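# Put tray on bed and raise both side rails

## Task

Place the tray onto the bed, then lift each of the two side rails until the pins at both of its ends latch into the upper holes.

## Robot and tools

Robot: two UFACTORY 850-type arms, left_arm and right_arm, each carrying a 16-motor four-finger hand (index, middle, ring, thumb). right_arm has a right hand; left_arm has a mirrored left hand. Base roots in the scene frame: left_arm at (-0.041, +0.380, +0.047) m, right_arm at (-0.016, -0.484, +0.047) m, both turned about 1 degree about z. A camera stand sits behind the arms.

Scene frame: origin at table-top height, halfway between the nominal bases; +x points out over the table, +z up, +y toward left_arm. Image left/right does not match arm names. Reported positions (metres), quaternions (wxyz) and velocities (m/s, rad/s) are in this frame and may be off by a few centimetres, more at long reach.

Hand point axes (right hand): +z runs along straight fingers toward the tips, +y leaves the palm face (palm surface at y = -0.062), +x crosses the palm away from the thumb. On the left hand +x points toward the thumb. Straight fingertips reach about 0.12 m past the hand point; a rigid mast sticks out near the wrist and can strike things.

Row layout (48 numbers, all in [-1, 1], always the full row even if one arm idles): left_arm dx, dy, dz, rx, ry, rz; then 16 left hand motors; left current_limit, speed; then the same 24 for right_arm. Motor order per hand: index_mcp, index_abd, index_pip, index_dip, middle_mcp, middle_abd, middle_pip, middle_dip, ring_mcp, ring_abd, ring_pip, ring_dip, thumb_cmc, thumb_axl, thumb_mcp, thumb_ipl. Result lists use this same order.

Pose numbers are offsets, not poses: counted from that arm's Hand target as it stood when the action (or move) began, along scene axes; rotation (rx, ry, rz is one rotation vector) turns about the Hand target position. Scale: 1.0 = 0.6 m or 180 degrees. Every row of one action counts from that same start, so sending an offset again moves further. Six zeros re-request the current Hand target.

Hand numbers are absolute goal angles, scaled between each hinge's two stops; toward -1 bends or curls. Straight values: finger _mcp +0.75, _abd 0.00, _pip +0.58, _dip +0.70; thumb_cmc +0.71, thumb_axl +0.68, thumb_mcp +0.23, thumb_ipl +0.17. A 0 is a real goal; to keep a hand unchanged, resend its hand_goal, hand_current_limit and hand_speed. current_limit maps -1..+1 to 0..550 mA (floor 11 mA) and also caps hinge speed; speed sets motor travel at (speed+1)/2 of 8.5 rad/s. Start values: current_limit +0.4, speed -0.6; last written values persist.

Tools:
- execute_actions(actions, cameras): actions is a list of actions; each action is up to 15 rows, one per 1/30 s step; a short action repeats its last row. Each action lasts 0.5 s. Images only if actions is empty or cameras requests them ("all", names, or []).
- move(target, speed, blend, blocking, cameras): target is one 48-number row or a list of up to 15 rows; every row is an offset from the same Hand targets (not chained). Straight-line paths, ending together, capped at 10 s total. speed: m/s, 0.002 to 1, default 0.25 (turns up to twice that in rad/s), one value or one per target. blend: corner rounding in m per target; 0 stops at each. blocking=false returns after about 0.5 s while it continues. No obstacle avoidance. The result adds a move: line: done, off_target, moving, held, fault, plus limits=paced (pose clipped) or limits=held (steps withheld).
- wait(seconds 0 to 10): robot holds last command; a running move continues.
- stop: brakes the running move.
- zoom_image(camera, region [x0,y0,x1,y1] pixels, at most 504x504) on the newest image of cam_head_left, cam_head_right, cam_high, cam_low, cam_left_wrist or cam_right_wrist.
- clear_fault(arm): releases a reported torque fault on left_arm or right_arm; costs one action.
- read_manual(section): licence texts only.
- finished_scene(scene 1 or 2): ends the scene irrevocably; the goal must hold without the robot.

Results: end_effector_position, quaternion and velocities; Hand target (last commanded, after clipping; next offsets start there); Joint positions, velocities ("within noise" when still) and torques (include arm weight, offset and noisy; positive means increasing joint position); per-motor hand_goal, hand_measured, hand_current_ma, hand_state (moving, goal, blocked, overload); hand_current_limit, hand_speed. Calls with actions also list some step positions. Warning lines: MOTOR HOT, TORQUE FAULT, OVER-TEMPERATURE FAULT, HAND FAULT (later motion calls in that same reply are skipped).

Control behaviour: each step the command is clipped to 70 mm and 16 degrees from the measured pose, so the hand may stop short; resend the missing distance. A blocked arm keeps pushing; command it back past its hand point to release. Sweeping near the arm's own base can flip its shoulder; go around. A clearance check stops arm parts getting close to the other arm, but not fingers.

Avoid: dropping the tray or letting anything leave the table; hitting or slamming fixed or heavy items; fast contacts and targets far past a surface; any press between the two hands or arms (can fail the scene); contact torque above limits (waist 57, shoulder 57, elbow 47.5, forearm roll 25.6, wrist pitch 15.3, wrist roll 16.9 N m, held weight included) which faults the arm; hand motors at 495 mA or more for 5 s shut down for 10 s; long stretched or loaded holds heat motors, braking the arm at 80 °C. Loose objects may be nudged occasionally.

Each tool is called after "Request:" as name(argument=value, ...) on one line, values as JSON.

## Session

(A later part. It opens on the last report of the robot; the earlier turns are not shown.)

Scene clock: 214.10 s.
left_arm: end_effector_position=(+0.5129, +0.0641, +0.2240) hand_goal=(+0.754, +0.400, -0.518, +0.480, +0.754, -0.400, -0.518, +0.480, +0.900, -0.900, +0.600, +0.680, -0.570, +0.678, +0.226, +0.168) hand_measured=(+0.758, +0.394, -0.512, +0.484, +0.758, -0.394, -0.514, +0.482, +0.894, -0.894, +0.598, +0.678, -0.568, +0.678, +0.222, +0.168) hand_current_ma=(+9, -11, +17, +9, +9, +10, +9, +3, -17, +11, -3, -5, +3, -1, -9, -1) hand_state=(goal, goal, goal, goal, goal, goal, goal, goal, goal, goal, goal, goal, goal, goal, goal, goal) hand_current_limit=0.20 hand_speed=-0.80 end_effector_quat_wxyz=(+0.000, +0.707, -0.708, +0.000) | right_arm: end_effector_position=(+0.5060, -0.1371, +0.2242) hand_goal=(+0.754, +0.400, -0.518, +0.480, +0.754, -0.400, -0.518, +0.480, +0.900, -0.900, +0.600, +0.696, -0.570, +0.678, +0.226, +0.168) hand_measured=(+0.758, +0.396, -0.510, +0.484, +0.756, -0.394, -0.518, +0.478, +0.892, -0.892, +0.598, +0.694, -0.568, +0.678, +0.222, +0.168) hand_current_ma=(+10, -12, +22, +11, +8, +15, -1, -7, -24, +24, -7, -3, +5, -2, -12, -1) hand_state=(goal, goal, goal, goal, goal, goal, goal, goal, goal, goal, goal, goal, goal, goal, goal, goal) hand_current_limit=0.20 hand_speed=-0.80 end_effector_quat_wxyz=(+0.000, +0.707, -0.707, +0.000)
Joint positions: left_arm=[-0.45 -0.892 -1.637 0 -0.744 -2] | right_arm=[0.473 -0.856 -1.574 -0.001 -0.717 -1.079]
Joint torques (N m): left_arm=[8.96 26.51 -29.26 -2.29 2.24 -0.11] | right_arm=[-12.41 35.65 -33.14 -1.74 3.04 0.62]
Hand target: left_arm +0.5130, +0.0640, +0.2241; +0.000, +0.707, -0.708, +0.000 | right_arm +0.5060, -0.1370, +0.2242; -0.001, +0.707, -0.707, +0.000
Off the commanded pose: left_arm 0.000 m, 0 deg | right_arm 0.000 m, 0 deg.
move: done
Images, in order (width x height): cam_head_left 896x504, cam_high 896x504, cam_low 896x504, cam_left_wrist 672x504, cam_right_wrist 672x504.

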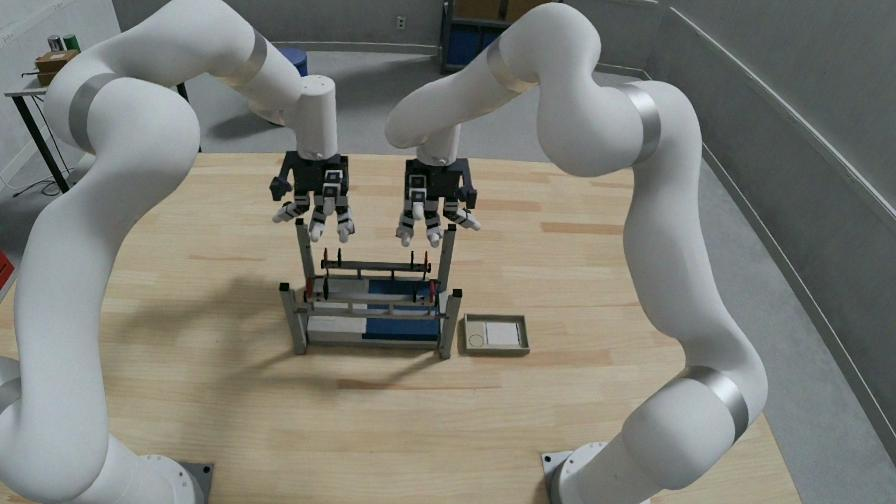

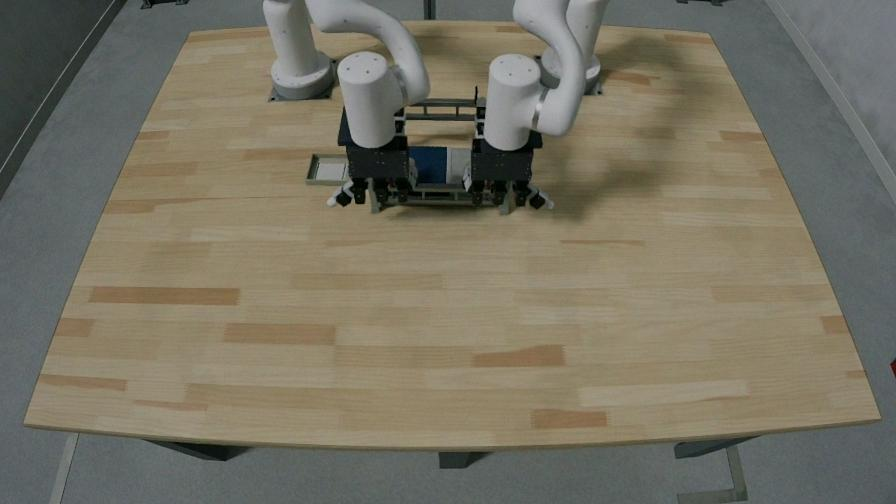

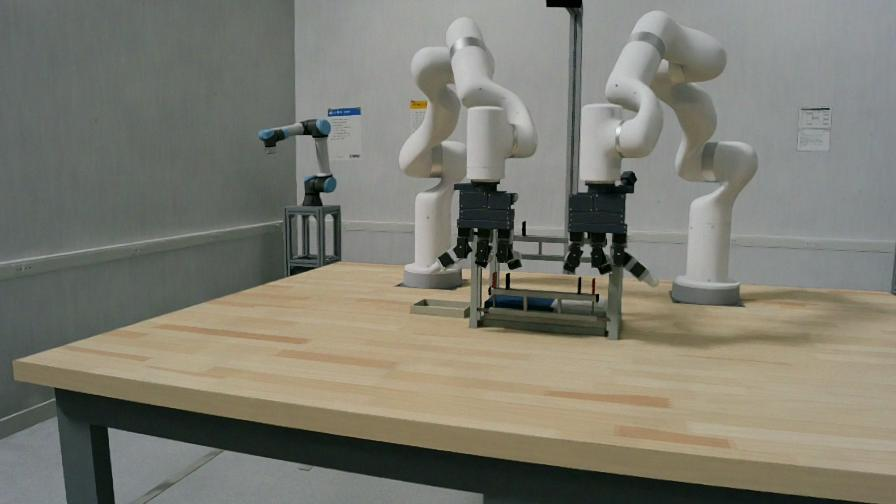

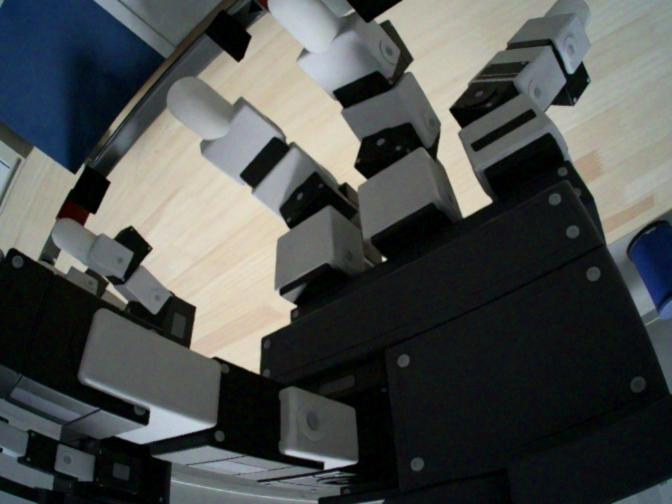

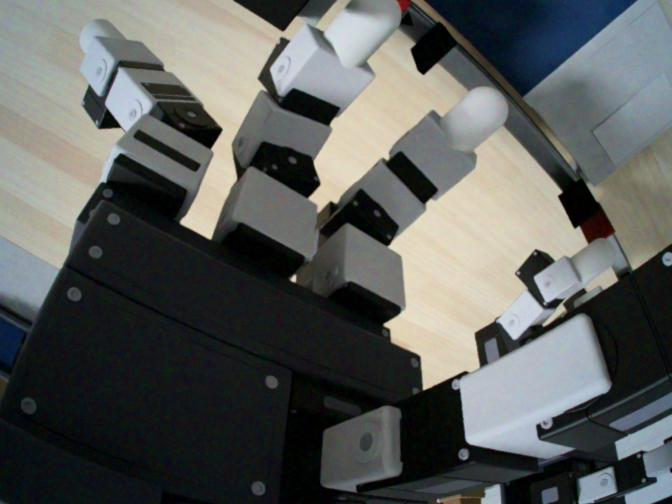

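Request:
move(target=[0.002,0,-0.055,0,0,0,0.754,0.4,-0.519,0.479,0.754,-0.4,-0.519,0.479,0.9,-0.9,0.6,0.68,-0.57,0.678,0.226,0.168,0.4,-0.8,0.004,0,-0.055,0,0,0,0.754,0.4,-0.519,0.479,0.754,-0.4,-0.519,0.479,0.9,-0.9,0.6,0.696,-0.57,0.678,0.226,0.168,0.4,-0.8], speed=0.08, cameras=["cam_head_left","cam_low","cam_right_wrist","cam_left_wrist"])

Request:
zoom_image(camera="cam_right_wrist", region=[300, 0, 540, 180])

Request:
zoom_image(camera="cam_left_wrist", region=[140, 0, 380, 180])

Request:
zoom_image(camera="cam_head_left", region=[290, 220, 470, 350])

Request:
zoom_image(camera="cam_low", region=[460, 220, 640, 340])

Scene clock: 216.33 s.
left_arm: end_effector_position=(+0.5142, +0.0640, +0.1911) hand_goal=(+0.754, +0.400, -0.518, +0.480, +0.754, -0.400, -0.518, +0.480, +0.900, -0.900, +0.600, +0.680, -0.570, +0.678, +0.226, +0.168) hand_measured=(+0.758, +0.394, -0.512, +0.484, +0.758, -0.394, -0.514, +0.482, +0.894, -0.894, +0.598, +0.678, -0.568, +0.678, +0.222, +0.168) hand_current_ma=(+9, -11, +17, +9, +9, +10, +9, +3, -17, +11, -3, -5, +3, -1, -9, -1) hand_state=(goal, goal, goal, goal, goal, goal, goal, goal, goal, goal, goal, goal, goal, goal, goal, goal) hand_current_limit=0.40 hand_speed=-0.80 end_effector_quat_wxyz=(+0.000, +0.707, -0.708, +0.000) | right_arm: end_effector_position=(+0.5085, -0.1370, +0.1912) hand_goal=(+0.754, +0.400, -0.518, +0.480, +0.754, -0.400, -0.518, +0.480, +0.900, -0.900, +0.600, +0.696, -0.570, +0.678, +0.226, +0.168) hand_measured=(+0.758, +0.396, -0.510, +0.484, +0.756, -0.394, -0.518, +0.478, +0.892, -0.892, +0.598, +0.694, -0.568, +0.678, +0.222, +0.168) hand_current_ma=(+10, -12, +22, +11, +8, +15, -1, -7, -24, +24, -7, -3, +5, -2, -12, -1) hand_state=(goal, goal, goal, goal, goal, goal, goal, goal, goal, goal, goal, goal, goal, goal, goal, goal) hand_current_limit=0.40 hand_speed=-0.80 end_effector_quat_wxyz=(-0.001, +0.707, -0.707, +0.000)
Joint positions: left_arm=[-0.45 -0.94 -1.639 0 -0.698 -1.999] | right_arm=[0.472 -0.907 -1.58 -0.001 -0.671 -1.081]
Joint torques (N m): left_arm=[8.87 27.09 -33.93 1.11 2.16 0.98] | right_arm=[-12.91 36.2 -37.47 -0.88 2.95 -1.24]
Hand target: left_arm +0.5142, +0.0640, +0.1911; +0.000, +0.707, -0.708, +0.000 | right_arm +0.5084, -0.1370, +0.1912; -0.001, +0.707, -0.707, +0.000
Off the commanded pose: left_arm 0.000 m, 0 deg | right_arm 0.000 m, 0 deg.
move: done
Images, in order (width x height): cam_head_left 896x504, cam_low 896x504, cam_left_wrist 672x504, cam_right_wrist 672x504.

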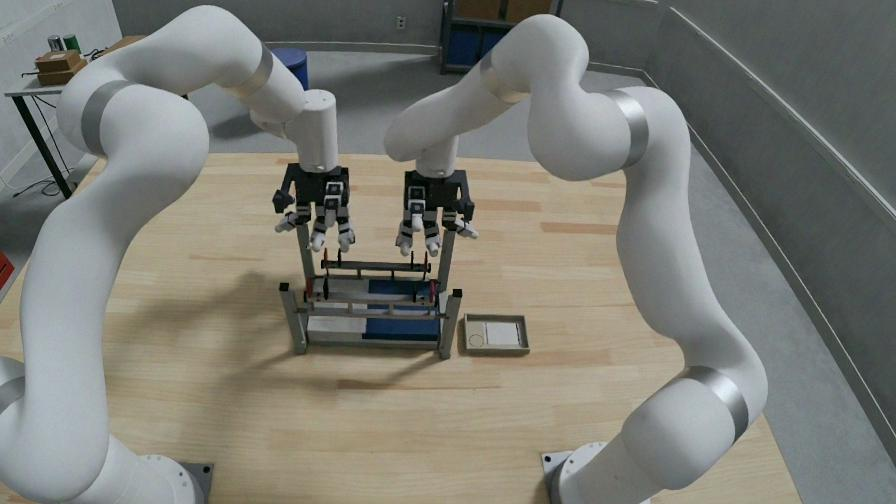

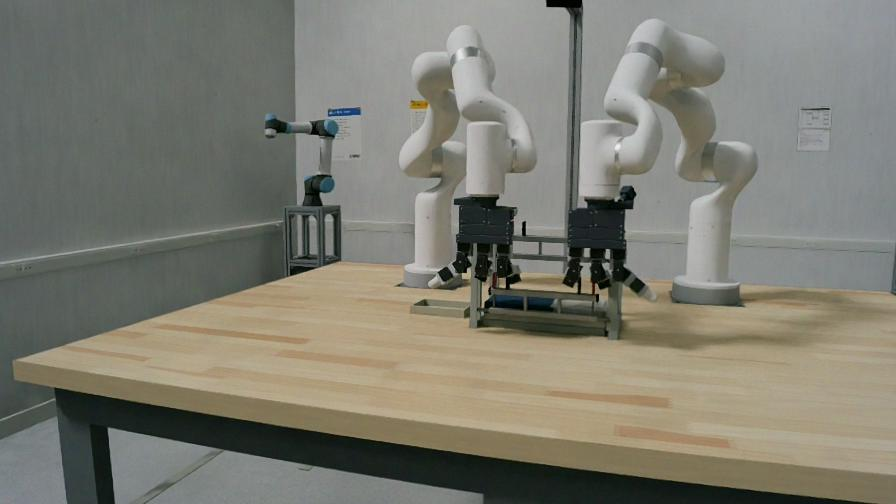

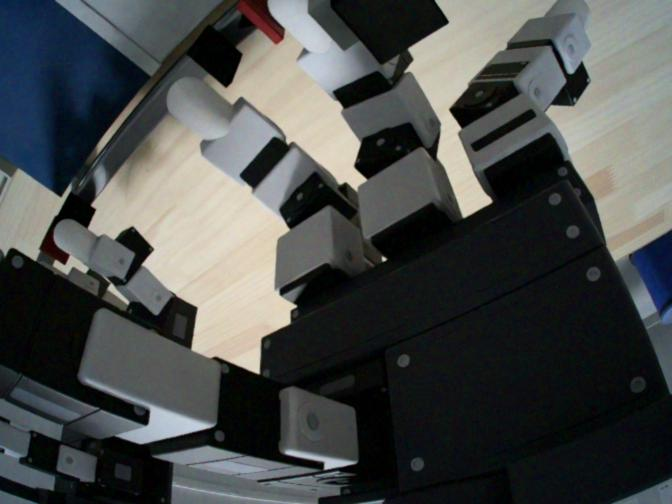

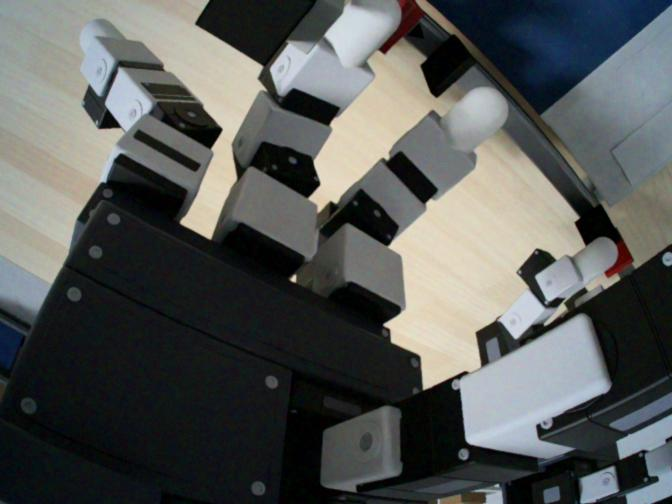

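Scaled by 2.100 from the camera's 672x504 image, which has a finer 960x720 frame.

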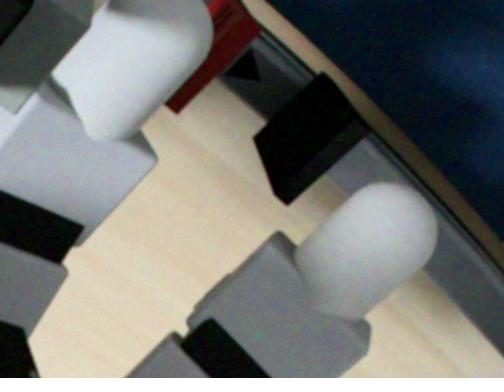

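Scaled by 2.100 from the camera's 672x504 image, which has a finer 960x720 frame.

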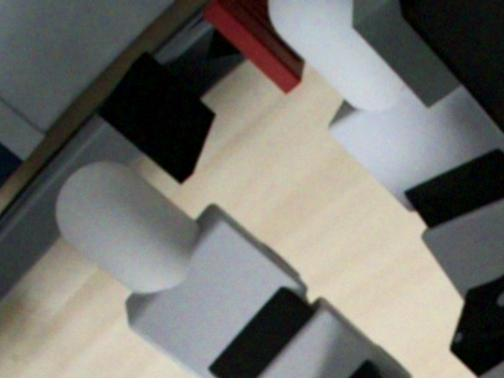

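Scaled by 2.800 from the camera's 896x504 image, which has a finer 1280x720 frame.

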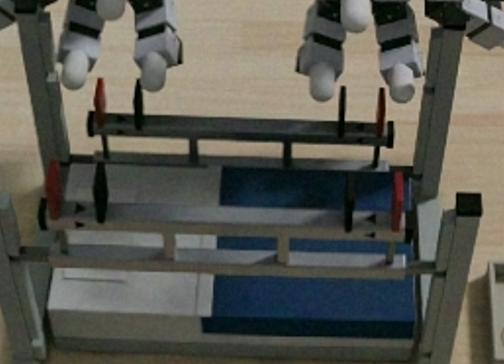

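Scaled by 2.800 from the camera's 896x504 image, which has a finer 1280x720 frame.

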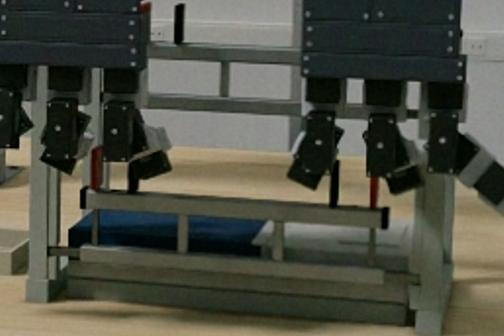

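Request:
move(target=[0,-0.0033,-0.0437,0,0,0,0.754,0.4,-0.519,0.479,0.754,-0.4,-0.519,0.479,0.9,-0.9,0.6,0.68,-0.57,0.678,0.226,0.168,0.4,-0.8,0,-0.004,-0.0437,0,0,0,0.754,0.4,-0.519,0.479,0.754,-0.4,-0.519,0.479,0.9,-0.9,0.6,0.696,-0.57,0.678,0.226,0.168,0.4,-0.8], speed=0.05, cameras=["cam_head_left","cam_low","cam_right_wrist","cam_left_wrist"])

Request:
zoom_image(camera="cam_right_wrist", region=[300, 0, 540, 180])

Request:
zoom_image(camera="cam_left_wrist", region=[140, 0, 380, 180])

Request:
zoom_image(camera="cam_low", region=[460, 220, 640, 340])

Scene clock: 218.97 s.
left_arm: end_effector_position=(+0.5142, +0.0621, +0.1649) hand_goal=(+0.754, +0.400, -0.518, +0.480, +0.754, -0.400, -0.518, +0.480, +0.900, -0.900, +0.600, +0.680, -0.570, +0.678, +0.226, +0.168) hand_measured=(+0.758, +0.394, -0.512, +0.484, +0.758, -0.394, -0.514, +0.482, +0.894, -0.894, +0.598, +0.678, -0.568, +0.678, +0.222, +0.168) hand_current_ma=(+9, -11, +17, +9, +9, +10, +9, +3, -17, +11, -3, -5, +3, -1, -9, -1) hand_state=(goal, goal, goal, goal, goal, goal, goal, goal, goal, goal, goal, goal, goal, goal, goal, goal) hand_current_limit=0.40 hand_speed=-0.80 end_effector_quat_wxyz=(+0.000, +0.707, -0.708, +0.000) | right_arm: end_effector_position=(+0.5084, -0.1394, +0.1650) hand_goal=(+0.754, +0.400, -0.518, +0.480, +0.754, -0.400, -0.518, +0.480, +0.900, -0.900, +0.600, +0.696, -0.570, +0.678, +0.226, +0.168) hand_measured=(+0.758, +0.396, -0.510, +0.484, +0.756, -0.394, -0.518, +0.478, +0.892, -0.892, +0.598, +0.694, -0.568, +0.678, +0.222, +0.168) hand_current_ma=(+10, -12, +22, +11, +8, +15, -1, -7, -24, +24, -7, -3, +5, -2, -12, -1) hand_state=(goal, goal, goal, goal, goal, goal, goal, goal, goal, goal, goal, goal, goal, goal, goal, goal) hand_current_limit=0.40 hand_speed=-0.80 end_effector_quat_wxyz=(-0.001, +0.707, -0.707, +0.000)
Joint positions: left_arm=[-0.452 -0.98 -1.645 0 -0.663 -2.002] | right_arm=[0.469 -0.943 -1.577 -0.001 -0.632 -1.084]
Joint torques (N m): left_arm=[-7.19 27.62 -33.59 4.16 2.21 -0.84] | right_arm=[-13.88 37.18 -19.32 -0.25 3.1 -1.04]
Hand target: left_arm +0.5142, +0.0621, +0.1648; +0.000, +0.707, -0.708, +0.000 | right_arm +0.5084, -0.1394, +0.1650; -0.001, +0.707, -0.707, +0.000
Off the commanded pose: left_arm 0.000 m, 0 deg | right_arm 0.000 m, 0 deg.
move: done
Images, in order (width x height): cam_head_left 896x504, cam_low 896x504, cam_left_wrist 672x504, cam_right_wrist 672x504.

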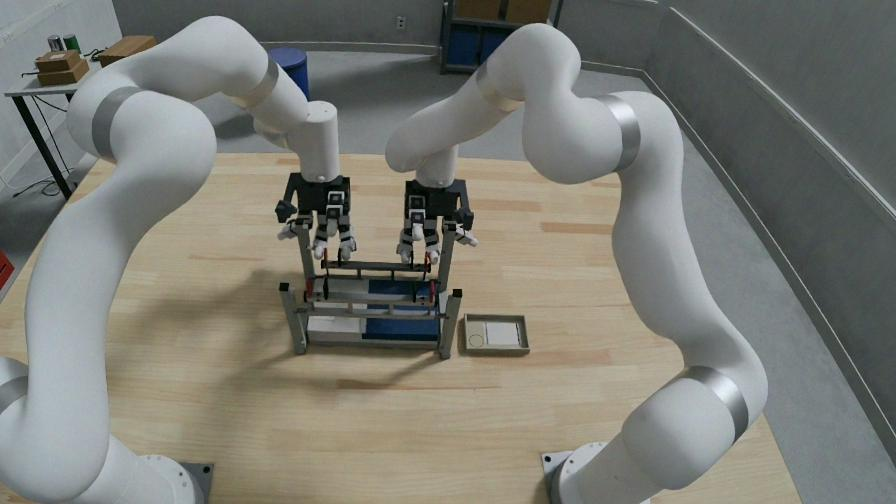

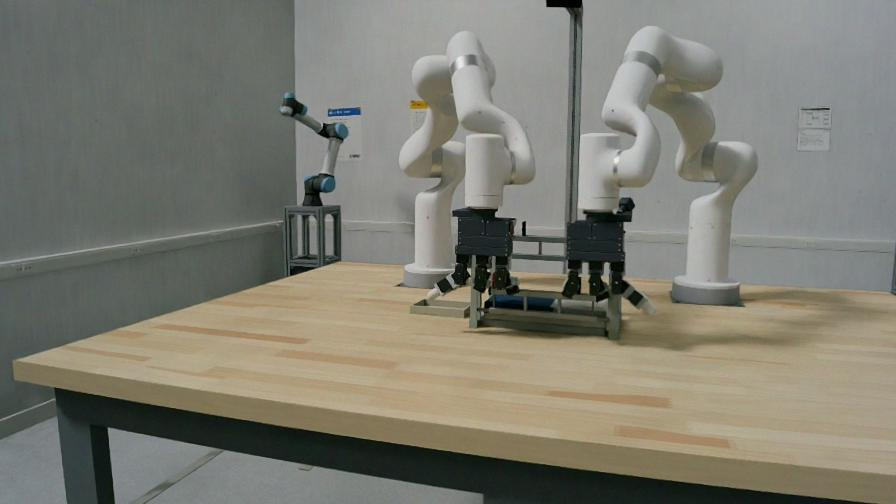

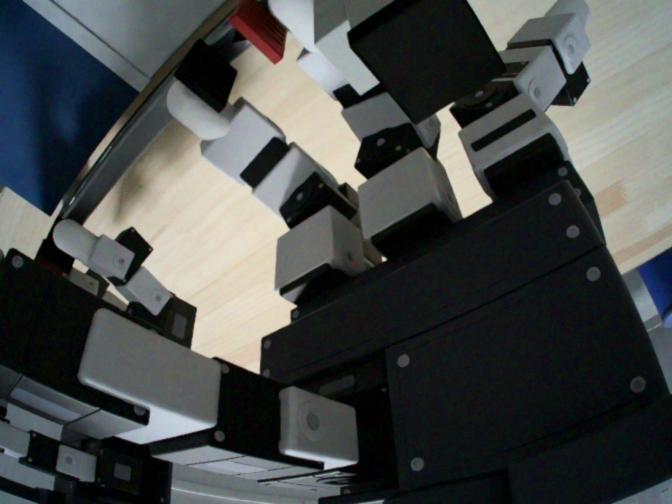

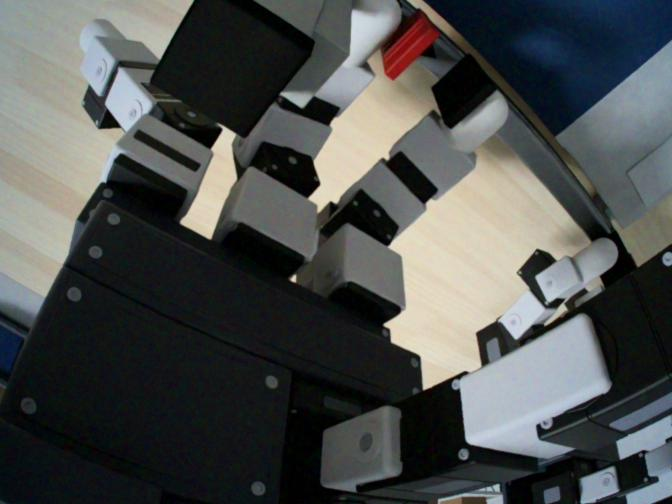

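Scaled by 2.100 from the camera's 672x504 image, which has a finer 960x720 frame.

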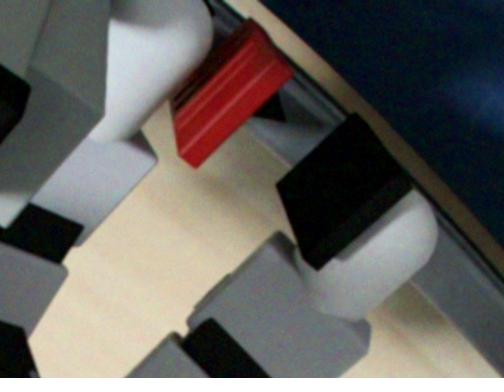

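Scaled by 2.100 from the camera's 672x504 image, which has a finer 960x720 frame.

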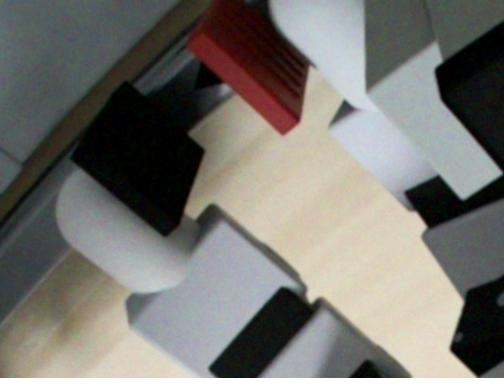

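Scaled by 2.800 from the camera's 896x504 image, which has a finer 1280x720 frame.

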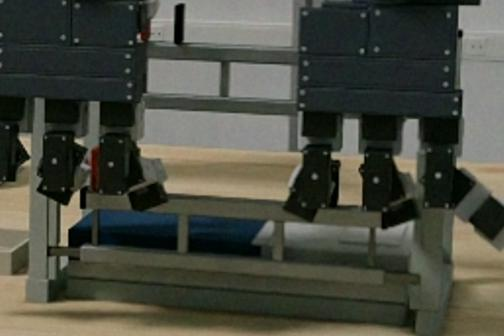

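Request:
move(target=[0,0,0,0,0,0,0.754,0.05,-0.519,0.479,0.754,0.6,-0.519,0.479,0.9,-0.9,0.6,0.68,-0.57,0.678,0.226,0.168,0.5,-0.6,0,0,0,0,0,0,0.754,0.05,-0.519,0.479,0.754,0.6,-0.519,0.479,0.9,-0.9,0.6,0.696,-0.57,0.678,0.226,0.168,0.5,-0.6], speed=0.05, cameras=["cam_right_wrist","cam_left_wrist"])

Request:
zoom_image(camera="cam_right_wrist", region=[300, 0, 540, 180])

Request:
zoom_image(camera="cam_left_wrist", region=[140, 0, 380, 180])

Scene clock: 220.47 s.
left_arm: end_effector_position=(+0.5142, +0.0620, +0.1648) hand_goal=(+0.754, +0.050, -0.518, +0.480, +0.754, +0.600, -0.518, +0.480, +0.900, -0.900, +0.600, +0.680, -0.570, +0.678, +0.226, +0.168) hand_measured=(+0.754, +0.252, -0.504, +0.482, +0.774, +0.306, -0.496, +0.492, +0.894, -0.894, +0.598, +0.678, -0.568, +0.678, +0.222, +0.168) hand_current_ma=(+1, +413, +42, +6, +61, -412, +67, +35, -17, +11, -3, -5, +3, -1, -9, -1) hand_state=(goal, blocked, goal, goal, goal, blocked, blocked, goal, goal, goal, goal, goal, goal, goal, goal, goal) hand_current_limit=0.50 hand_speed=-0.60 end_effector_quat_wxyz=(+0.000, +0.707, -0.708, +0.000) | right_arm: end_effector_position=(+0.5085, -0.1394, +0.1650) hand_goal=(+0.754, +0.050, -0.518, +0.480, +0.754, +0.600, -0.518, +0.480, +0.900, -0.900, +0.600, +0.696, -0.570, +0.678, +0.226, +0.168) hand_measured=(+0.754, +0.250, -0.502, +0.482, +0.766, +0.212, -0.494, +0.492, +0.892, -0.892, +0.598, +0.694, -0.568, +0.678, +0.222, +0.168) hand_current_ma=(+0, +413, +52, +8, +42, -412, +84, +37, -24, +24, -7, -3, +5, -2, -12, -1) hand_state=(goal, blocked, goal, goal, goal, blocked, blocked, goal, goal, goal, goal, goal, goal, goal, goal, goal) hand_current_limit=0.50 hand_speed=-0.60 end_effector_quat_wxyz=(-0.001, +0.707, -0.707, +0.000)
Joint positions: left_arm=[-0.452 -0.98 -1.645 0 -0.663 -2.002] | right_arm=[0.469 -0.943 -1.577 -0.001 -0.632 -1.084]
Joint torques (N m): left_arm=[10.08 28.77 -18.27 4.36 -3.5 1.36] | right_arm=[-13.73 36.15 -35.15 -1.75 -5.08 -1.12]
Hand target: left_arm +0.5142, +0.0621, +0.1648; +0.000, +0.707, -0.708, +0.000 | right_arm +0.5084, -0.1394, +0.1650; -0.001, +0.707, -0.707, +0.000
Off the commanded pose: left_arm 0.000 m, 0 deg | right_arm 0.000 m, 0 deg.
move: done
Images, in order (width x height): cam_left_wrist 672x504, cam_right_wrist 672x504.

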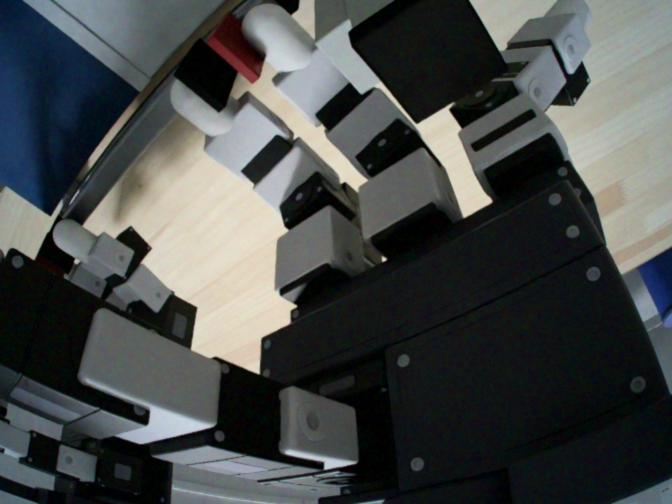

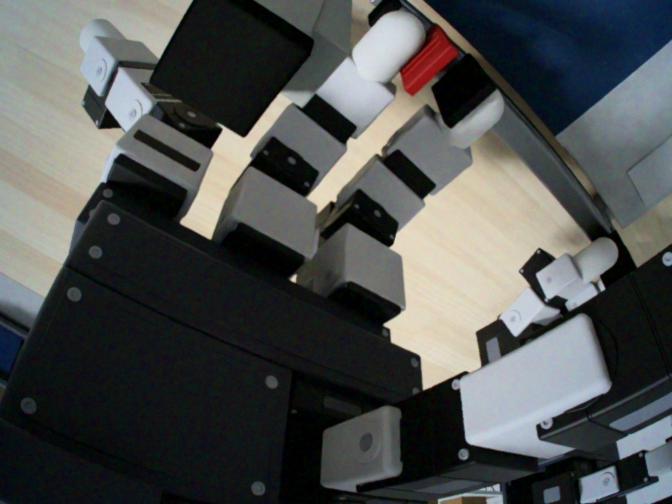

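Scaled by 2.100 from the camera's 672x504 image, which has a finer 960x720 frame.

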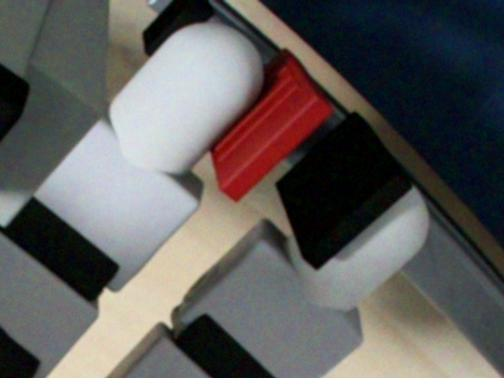

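Scaled by 2.100 from the camera's 672x504 image, which has a finer 960x720 frame.

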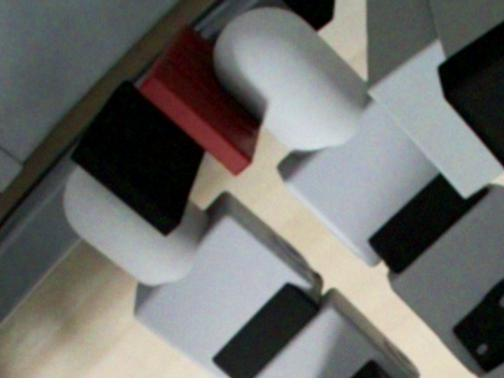

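Request:
move(target=[[0,0,0,0,0,0,0.754,0.05,-0.519,0.479,0.754,0.6,-0.519,0.479,0.9,-0.9,0.6,0.68,-0.57,0.678,0.226,0.168,0.5,-0.6,0,0,0,0,0,0,0.754,0.05,-0.519,0.479,0.754,0.6,-0.519,0.479,0.9,-0.9,0.6,0.696,-0.57,0.678,0.226,0.168,0.6,-0.6],[0,0,0.03,0,0,0,0.754,0.05,-0.519,0.479,0.754,0.6,-0.519,0.479,0.9,-0.9,0.6,0.68,-0.57,0.678,0.226,0.168,0.5,-0.6,0,0,0.03,0,0,0,0.754,0.05,-0.519,0.479,0.754,0.6,-0.519,0.479,0.9,-0.9,0.6,0.696,-0.57,0.678,0.226,0.168,0.6,-0.6]], speed=0.05, cameras=["cam_low"])

Request:
zoom_image(camera="cam_low", region=[460, 200, 640, 340])

Scene clock: 222.57 s.
left_arm: end_effector_position=(+0.5142, +0.0621, +0.1828) hand_goal=(+0.754, +0.050, -0.518, +0.480, +0.754, +0.600, -0.518, +0.480, +0.900, -0.900, +0.600, +0.680, -0.570, +0.678, +0.226, +0.168) hand_measured=(+0.756, +0.248, -0.486, +0.494, +0.784, +0.310, -0.496, +0.492, +0.894, -0.894, +0.598, +0.678, -0.568, +0.678, +0.222, +0.168) hand_current_ma=(+6, +413, +107, +41, +104, -412, +67, +35, -17, +11, -3, -5, +3, -1, -9, -1) hand_state=(goal, blocked, blocked, goal, blocked, blocked, blocked, goal, goal, goal, goal, goal, goal, goal, goal, goal) hand_current_limit=0.50 hand_speed=-0.60 end_effector_quat_wxyz=(+0.000, +0.707, -0.708, +0.000) | right_arm: end_effector_position=(+0.5084, -0.1394, +0.1830) hand_goal=(+0.754, +0.050, -0.518, +0.480, +0.754, +0.600, -0.518, +0.480, +0.900, -0.900, +0.600, +0.696, -0.570, +0.678, +0.226, +0.168) hand_measured=(+0.754, +0.236, -0.482, +0.494, +0.778, +0.244, -0.494, +0.492, +0.892, -0.892, +0.598, +0.694, -0.568, +0.678, +0.222, +0.168) hand_current_ma=(+1, +440, +135, +44, +89, -440, +89, +40, -24, +24, -7, -3, +5, -2, -12, -1) hand_state=(goal, blocked, blocked, goal, blocked, blocked, blocked, goal, goal, goal, goal, goal, goal, goal, goal, goal) hand_current_limit=0.60 hand_speed=-0.60 end_effector_quat_wxyz=(-0.001, +0.707, -0.707, +0.000)
Joint positions: left_arm=[-0.452 -0.954 -1.643 0 -0.688 -2.002] | right_arm=[0.469 -0.916 -1.575 -0.001 -0.657 -1.084]
Joint torques (N m): left_arm=[8.53 47.4 -15.32 3.99 -2.1 0.34] | right_arm=[-12.34 59.55 -15.3 -0.99 -3.77 -1.22]
Hand target: left_arm +0.5142, +0.0621, +0.1828; +0.000, +0.707, -0.708, +0.000 | right_arm +0.5084, -0.1394, +0.1830; -0.001, +0.707, -0.707, +0.000
Off the commanded pose: left_arm 0.000 m, 0 deg | right_arm 0.000 m, 0 deg.
move: done
Images, in order (width x height): cam_low 896x504.

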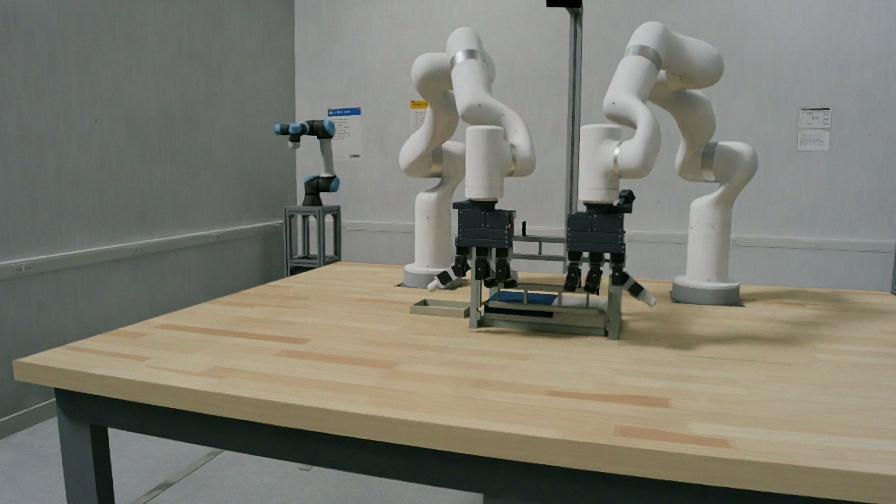

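Scaled by 2.800 from the camera's 896x504 image, which has a finer 1280x720 frame.

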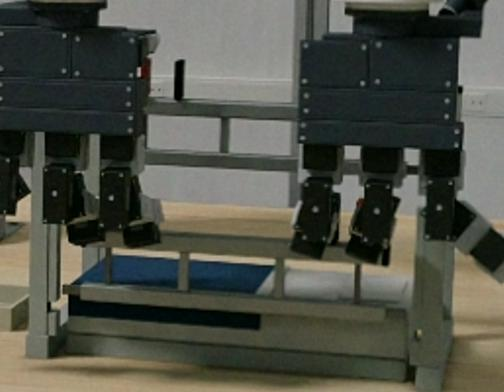

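Request:
move(target=[0,0,0.155,0,0,0,0.754,0.05,-0.519,0.479,0.754,0.6,-0.519,0.479,0.9,-0.9,0.6,0.68,-0.57,0.678,0.226,0.168,0.5,-0.6,0,0,0.155,0,0,0,0.754,0.05,-0.519,0.479,0.754,0.6,-0.519,0.479,0.9,-0.9,0.6,0.696,-0.57,0.678,0.226,0.168,0.6,-0.6], speed=0.06, cameras=["cam_low","cam_head_left"])

Request:
zoom_image(camera="cam_low", region=[460, 220, 530, 290])

Request:
zoom_image(camera="cam_low", region=[570, 220, 640, 290])

Scene clock: 224.93 s.
left_arm: end_effector_position=(+0.5142, +0.0621, +0.2758) hand_goal=(+0.754, +0.050, -0.518, +0.480, +0.754, +0.600, -0.518, +0.480, +0.900, -0.900, +0.600, +0.680, -0.570, +0.678, +0.226, +0.168) hand_measured=(+0.756, +0.246, -0.484, +0.494, +0.784, +0.310, -0.496, +0.492, +0.894, -0.894, +0.598, +0.678, -0.568, +0.678, +0.222, +0.168) hand_current_ma=(+4, +412, +110, +42, +105, -412, +67, +35, -17, +11, -3, -5, +3, -1, -9, -1) hand_state=(goal, blocked, blocked, goal, blocked, blocked, blocked, goal, goal, goal, goal, goal, goal, goal, goal, goal) hand_current_limit=0.50 hand_speed=-0.60 end_effector_quat_wxyz=(+0.000, +0.707, -0.708, +0.000) | right_arm: end_effector_position=(+0.5084, -0.1394, +0.2760) hand_goal=(+0.754, +0.050, -0.518, +0.480, +0.754, +0.600, -0.518, +0.480, +0.900, -0.900, +0.600, +0.696, -0.570, +0.678, +0.226, +0.168) hand_measured=(+0.754, +0.232, -0.482, +0.494, +0.778, +0.248, -0.492, +0.492, +0.892, -0.892, +0.598, +0.694, -0.568, +0.678, +0.222, +0.168) hand_current_ma=(-1, +440, +135, +44, +91, -440, +91, +41, -24, +24, -7, -3, +5, -2, -12, -1) hand_state=(goal, blocked, blocked, goal, blocked, blocked, blocked, goal, goal, goal, goal, goal, goal, goal, goal, goal) hand_current_limit=0.60 hand_speed=-0.60 end_effector_quat_wxyz=(-0.001, +0.707, -0.707, +0.000)
Joint positions: left_arm=[-0.452 -0.835 -1.665 0 -0.829 -2.002] | right_arm=[0.469 -0.794 -1.597 -0.001 -0.802 -1.084]
Joint torques (N m): left_arm=[4.27 44.93 -37.91 -2.75 -2.12 -0.04] | right_arm=[-12.29 58.49 -42.28 1.45 -3.41 -1.17]
Hand target: left_arm +0.5142, +0.0621, +0.2758; +0.000, +0.707, -0.708, +0.000 | right_arm +0.5084, -0.1394, +0.2760; -0.001, +0.707, -0.707, +0.000
Off the commanded pose: left_arm 0.000 m, 0 deg | right_arm 0.000 m, 0 deg.
move: done
Images, in order (width x height): cam_head_left 896x504, cam_low 896x504.

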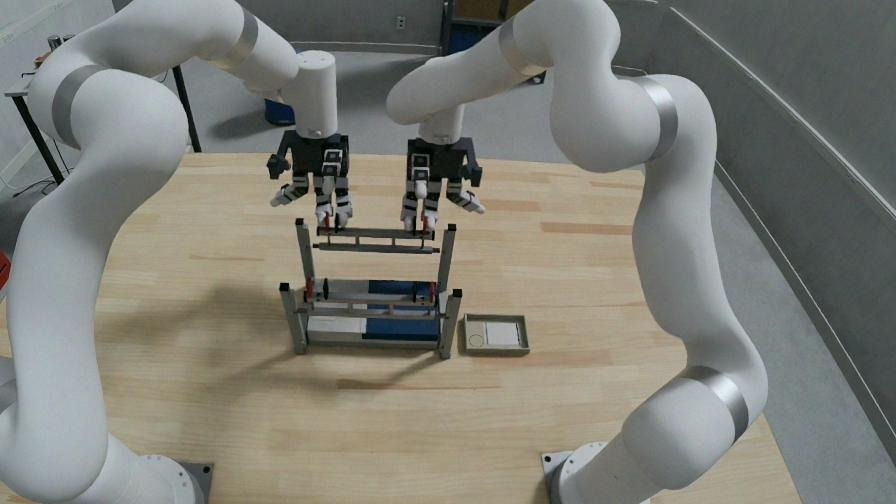

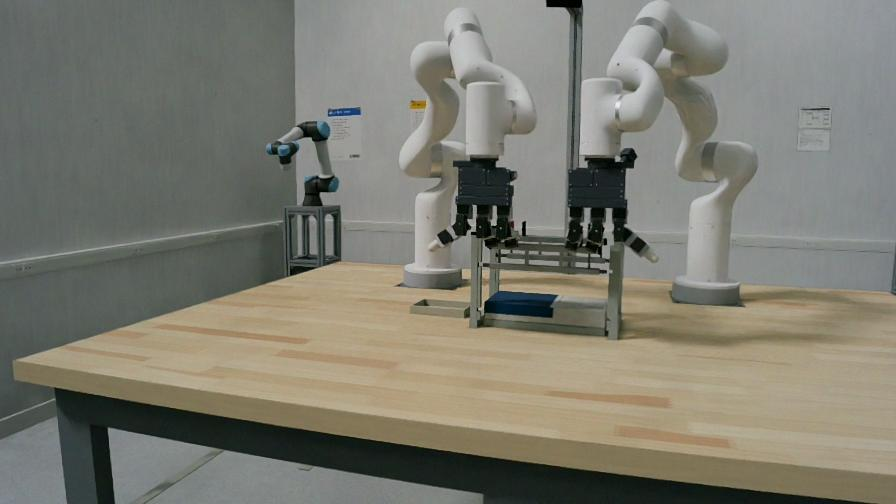

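Scaled by 7.200 from the camera's 896x504 image, which has a finer 1280x720 frame.

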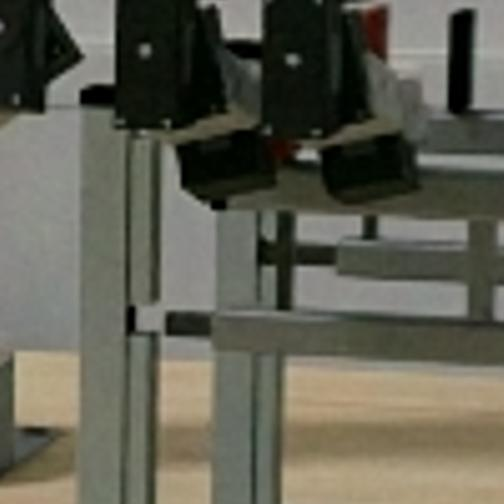

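Scaled by 7.200 from the camera's 896x504 image, which has a finer 1280x720 frame.

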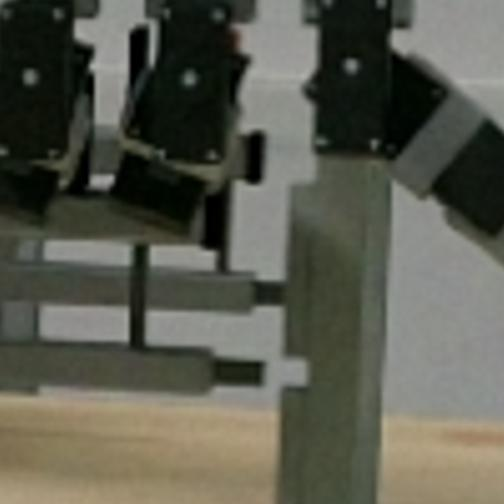

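Request:
move(target=[0,0,0.0012,0,0,0,0.754,0.05,-0.519,0.479,0.754,-0.3,-0.519,0.479,0.9,-0.9,0.6,0.68,-0.57,0.678,0.226,0.168,0.2,-0.85,0,0,0.0012,0,0,0,0.754,0.05,-0.519,0.479,0.754,-0.3,-0.519,0.479,0.9,-0.9,0.6,0.696,-0.57,0.678,0.226,0.168,0.2,-0.85], speed=0.02, cameras=["cam_low","cam_head_left"])

Request:
zoom_image(camera="cam_low", region=[460, 220, 530, 290])

Request:
zoom_image(camera="cam_low", region=[570, 220, 640, 290])

Scene clock: 227.07 s.
left_arm: end_effector_position=(+0.5142, +0.0620, +0.2766) hand_goal=(+0.754, +0.050, -0.518, +0.480, +0.754, -0.300, -0.518, +0.480, +0.900, -0.900, +0.600, +0.680, -0.570, +0.678, +0.226, +0.168) hand_measured=(+0.756, +0.234, -0.468, +0.508, +0.760, -0.296, -0.512, +0.484, +0.894, -0.894, +0.598, +0.678, -0.568, +0.678, +0.222, +0.168) hand_current_ma=(+4, +330, +174, +88, +14, +10, +17, +9, -17, +11, -3, -5, +3, -1, -9, -1) hand_state=(goal, blocked, blocked, blocked, goal, goal, goal, goal, goal, goal, goal, goal, goal, goal, goal, goal) hand_current_limit=0.20 hand_speed=-0.85 end_effector_quat_wxyz=(+0.000, +0.707, -0.708, +0.000) | right_arm: end_effector_position=(+0.5085, -0.1394, +0.2767) hand_goal=(+0.754, +0.050, -0.518, +0.480, +0.754, -0.300, -0.518, +0.480, +0.900, -0.900, +0.600, +0.696, -0.570, +0.678, +0.226, +0.168) hand_measured=(+0.754, +0.224, -0.466, +0.506, +0.760, -0.294, -0.510, +0.484, +0.892, -0.892, +0.598, +0.694, -0.568, +0.678, +0.222, +0.168) hand_current_ma=(-1, +330, +203, +94, +18, +14, +24, +11, -24, +24, -7, -3, +5, -2, -12, -1) hand_state=(goal, blocked, blocked, blocked, goal, goal, goal, goal, goal, goal, goal, goal, goal, goal, goal, goal) hand_current_limit=0.20 hand_speed=-0.85 end_effector_quat_wxyz=(-0.001, +0.707, -0.707, +0.000)
Joint positions: left_arm=[-0.452 -0.834 -1.666 0 -0.831 -2.002] | right_arm=[0.469 -0.793 -1.597 -0.001 -0.803 -1.084]
Joint torques (N m): left_arm=[-0.33 41.32 -30.36 1.2 -2.58 0.91] | right_arm=[-11.97 52.18 -34.16 0.33 -3.71 -0.67]
Hand target: left_arm +0.5142, +0.0621, +0.2766; +0.000, +0.707, -0.708, +0.000 | right_arm +0.5084, -0.1394, +0.2767; -0.001, +0.707, -0.707, +0.000
Off the commanded pose: left_arm 0.000 m, 0 deg | right_arm 0.000 m, 0 deg.
move: done
Images, in order (width x height): cam_head_left 896x504, cam_low 896x504.

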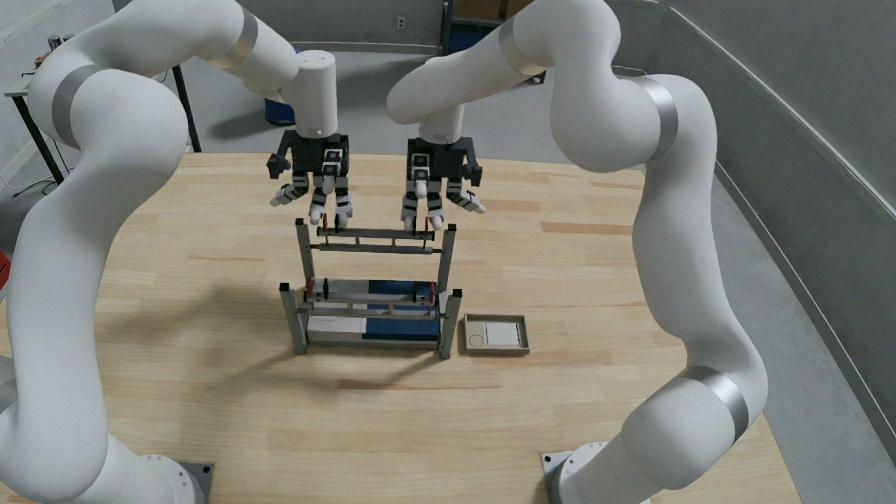

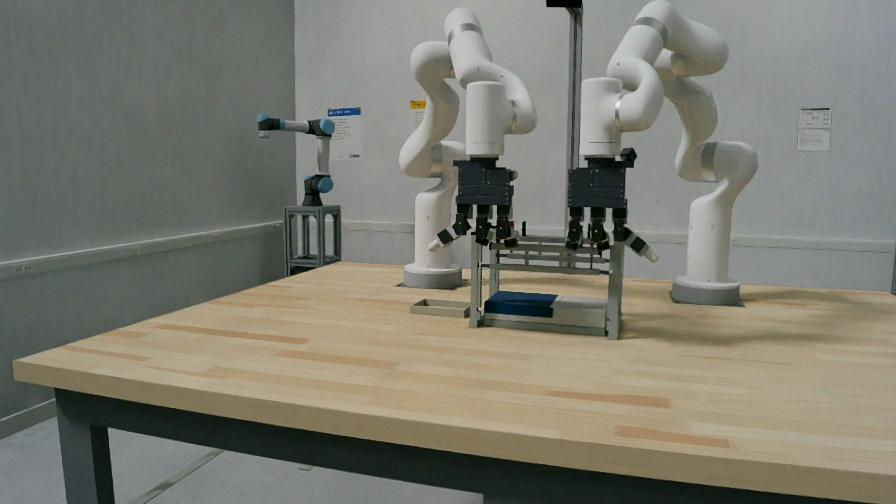

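Scaled by 7.200 from the camera's 896x504 image, which has a finer 1280x720 frame.

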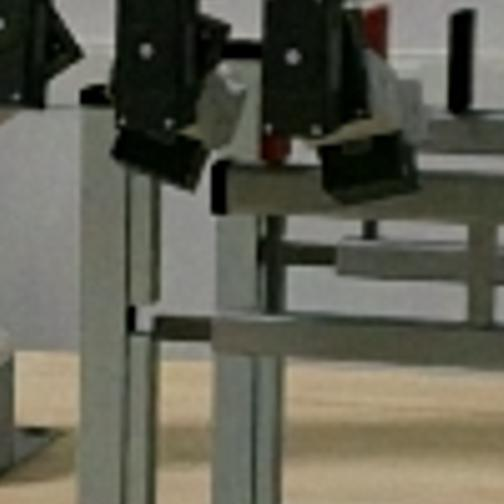

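Scaled by 7.200 from the camera's 896x504 image, which has a finer 1280x720 frame.

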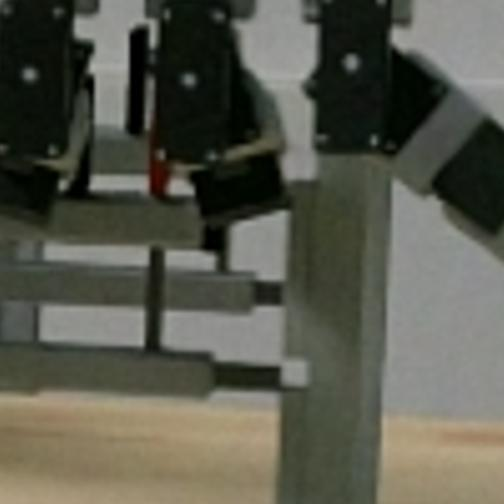

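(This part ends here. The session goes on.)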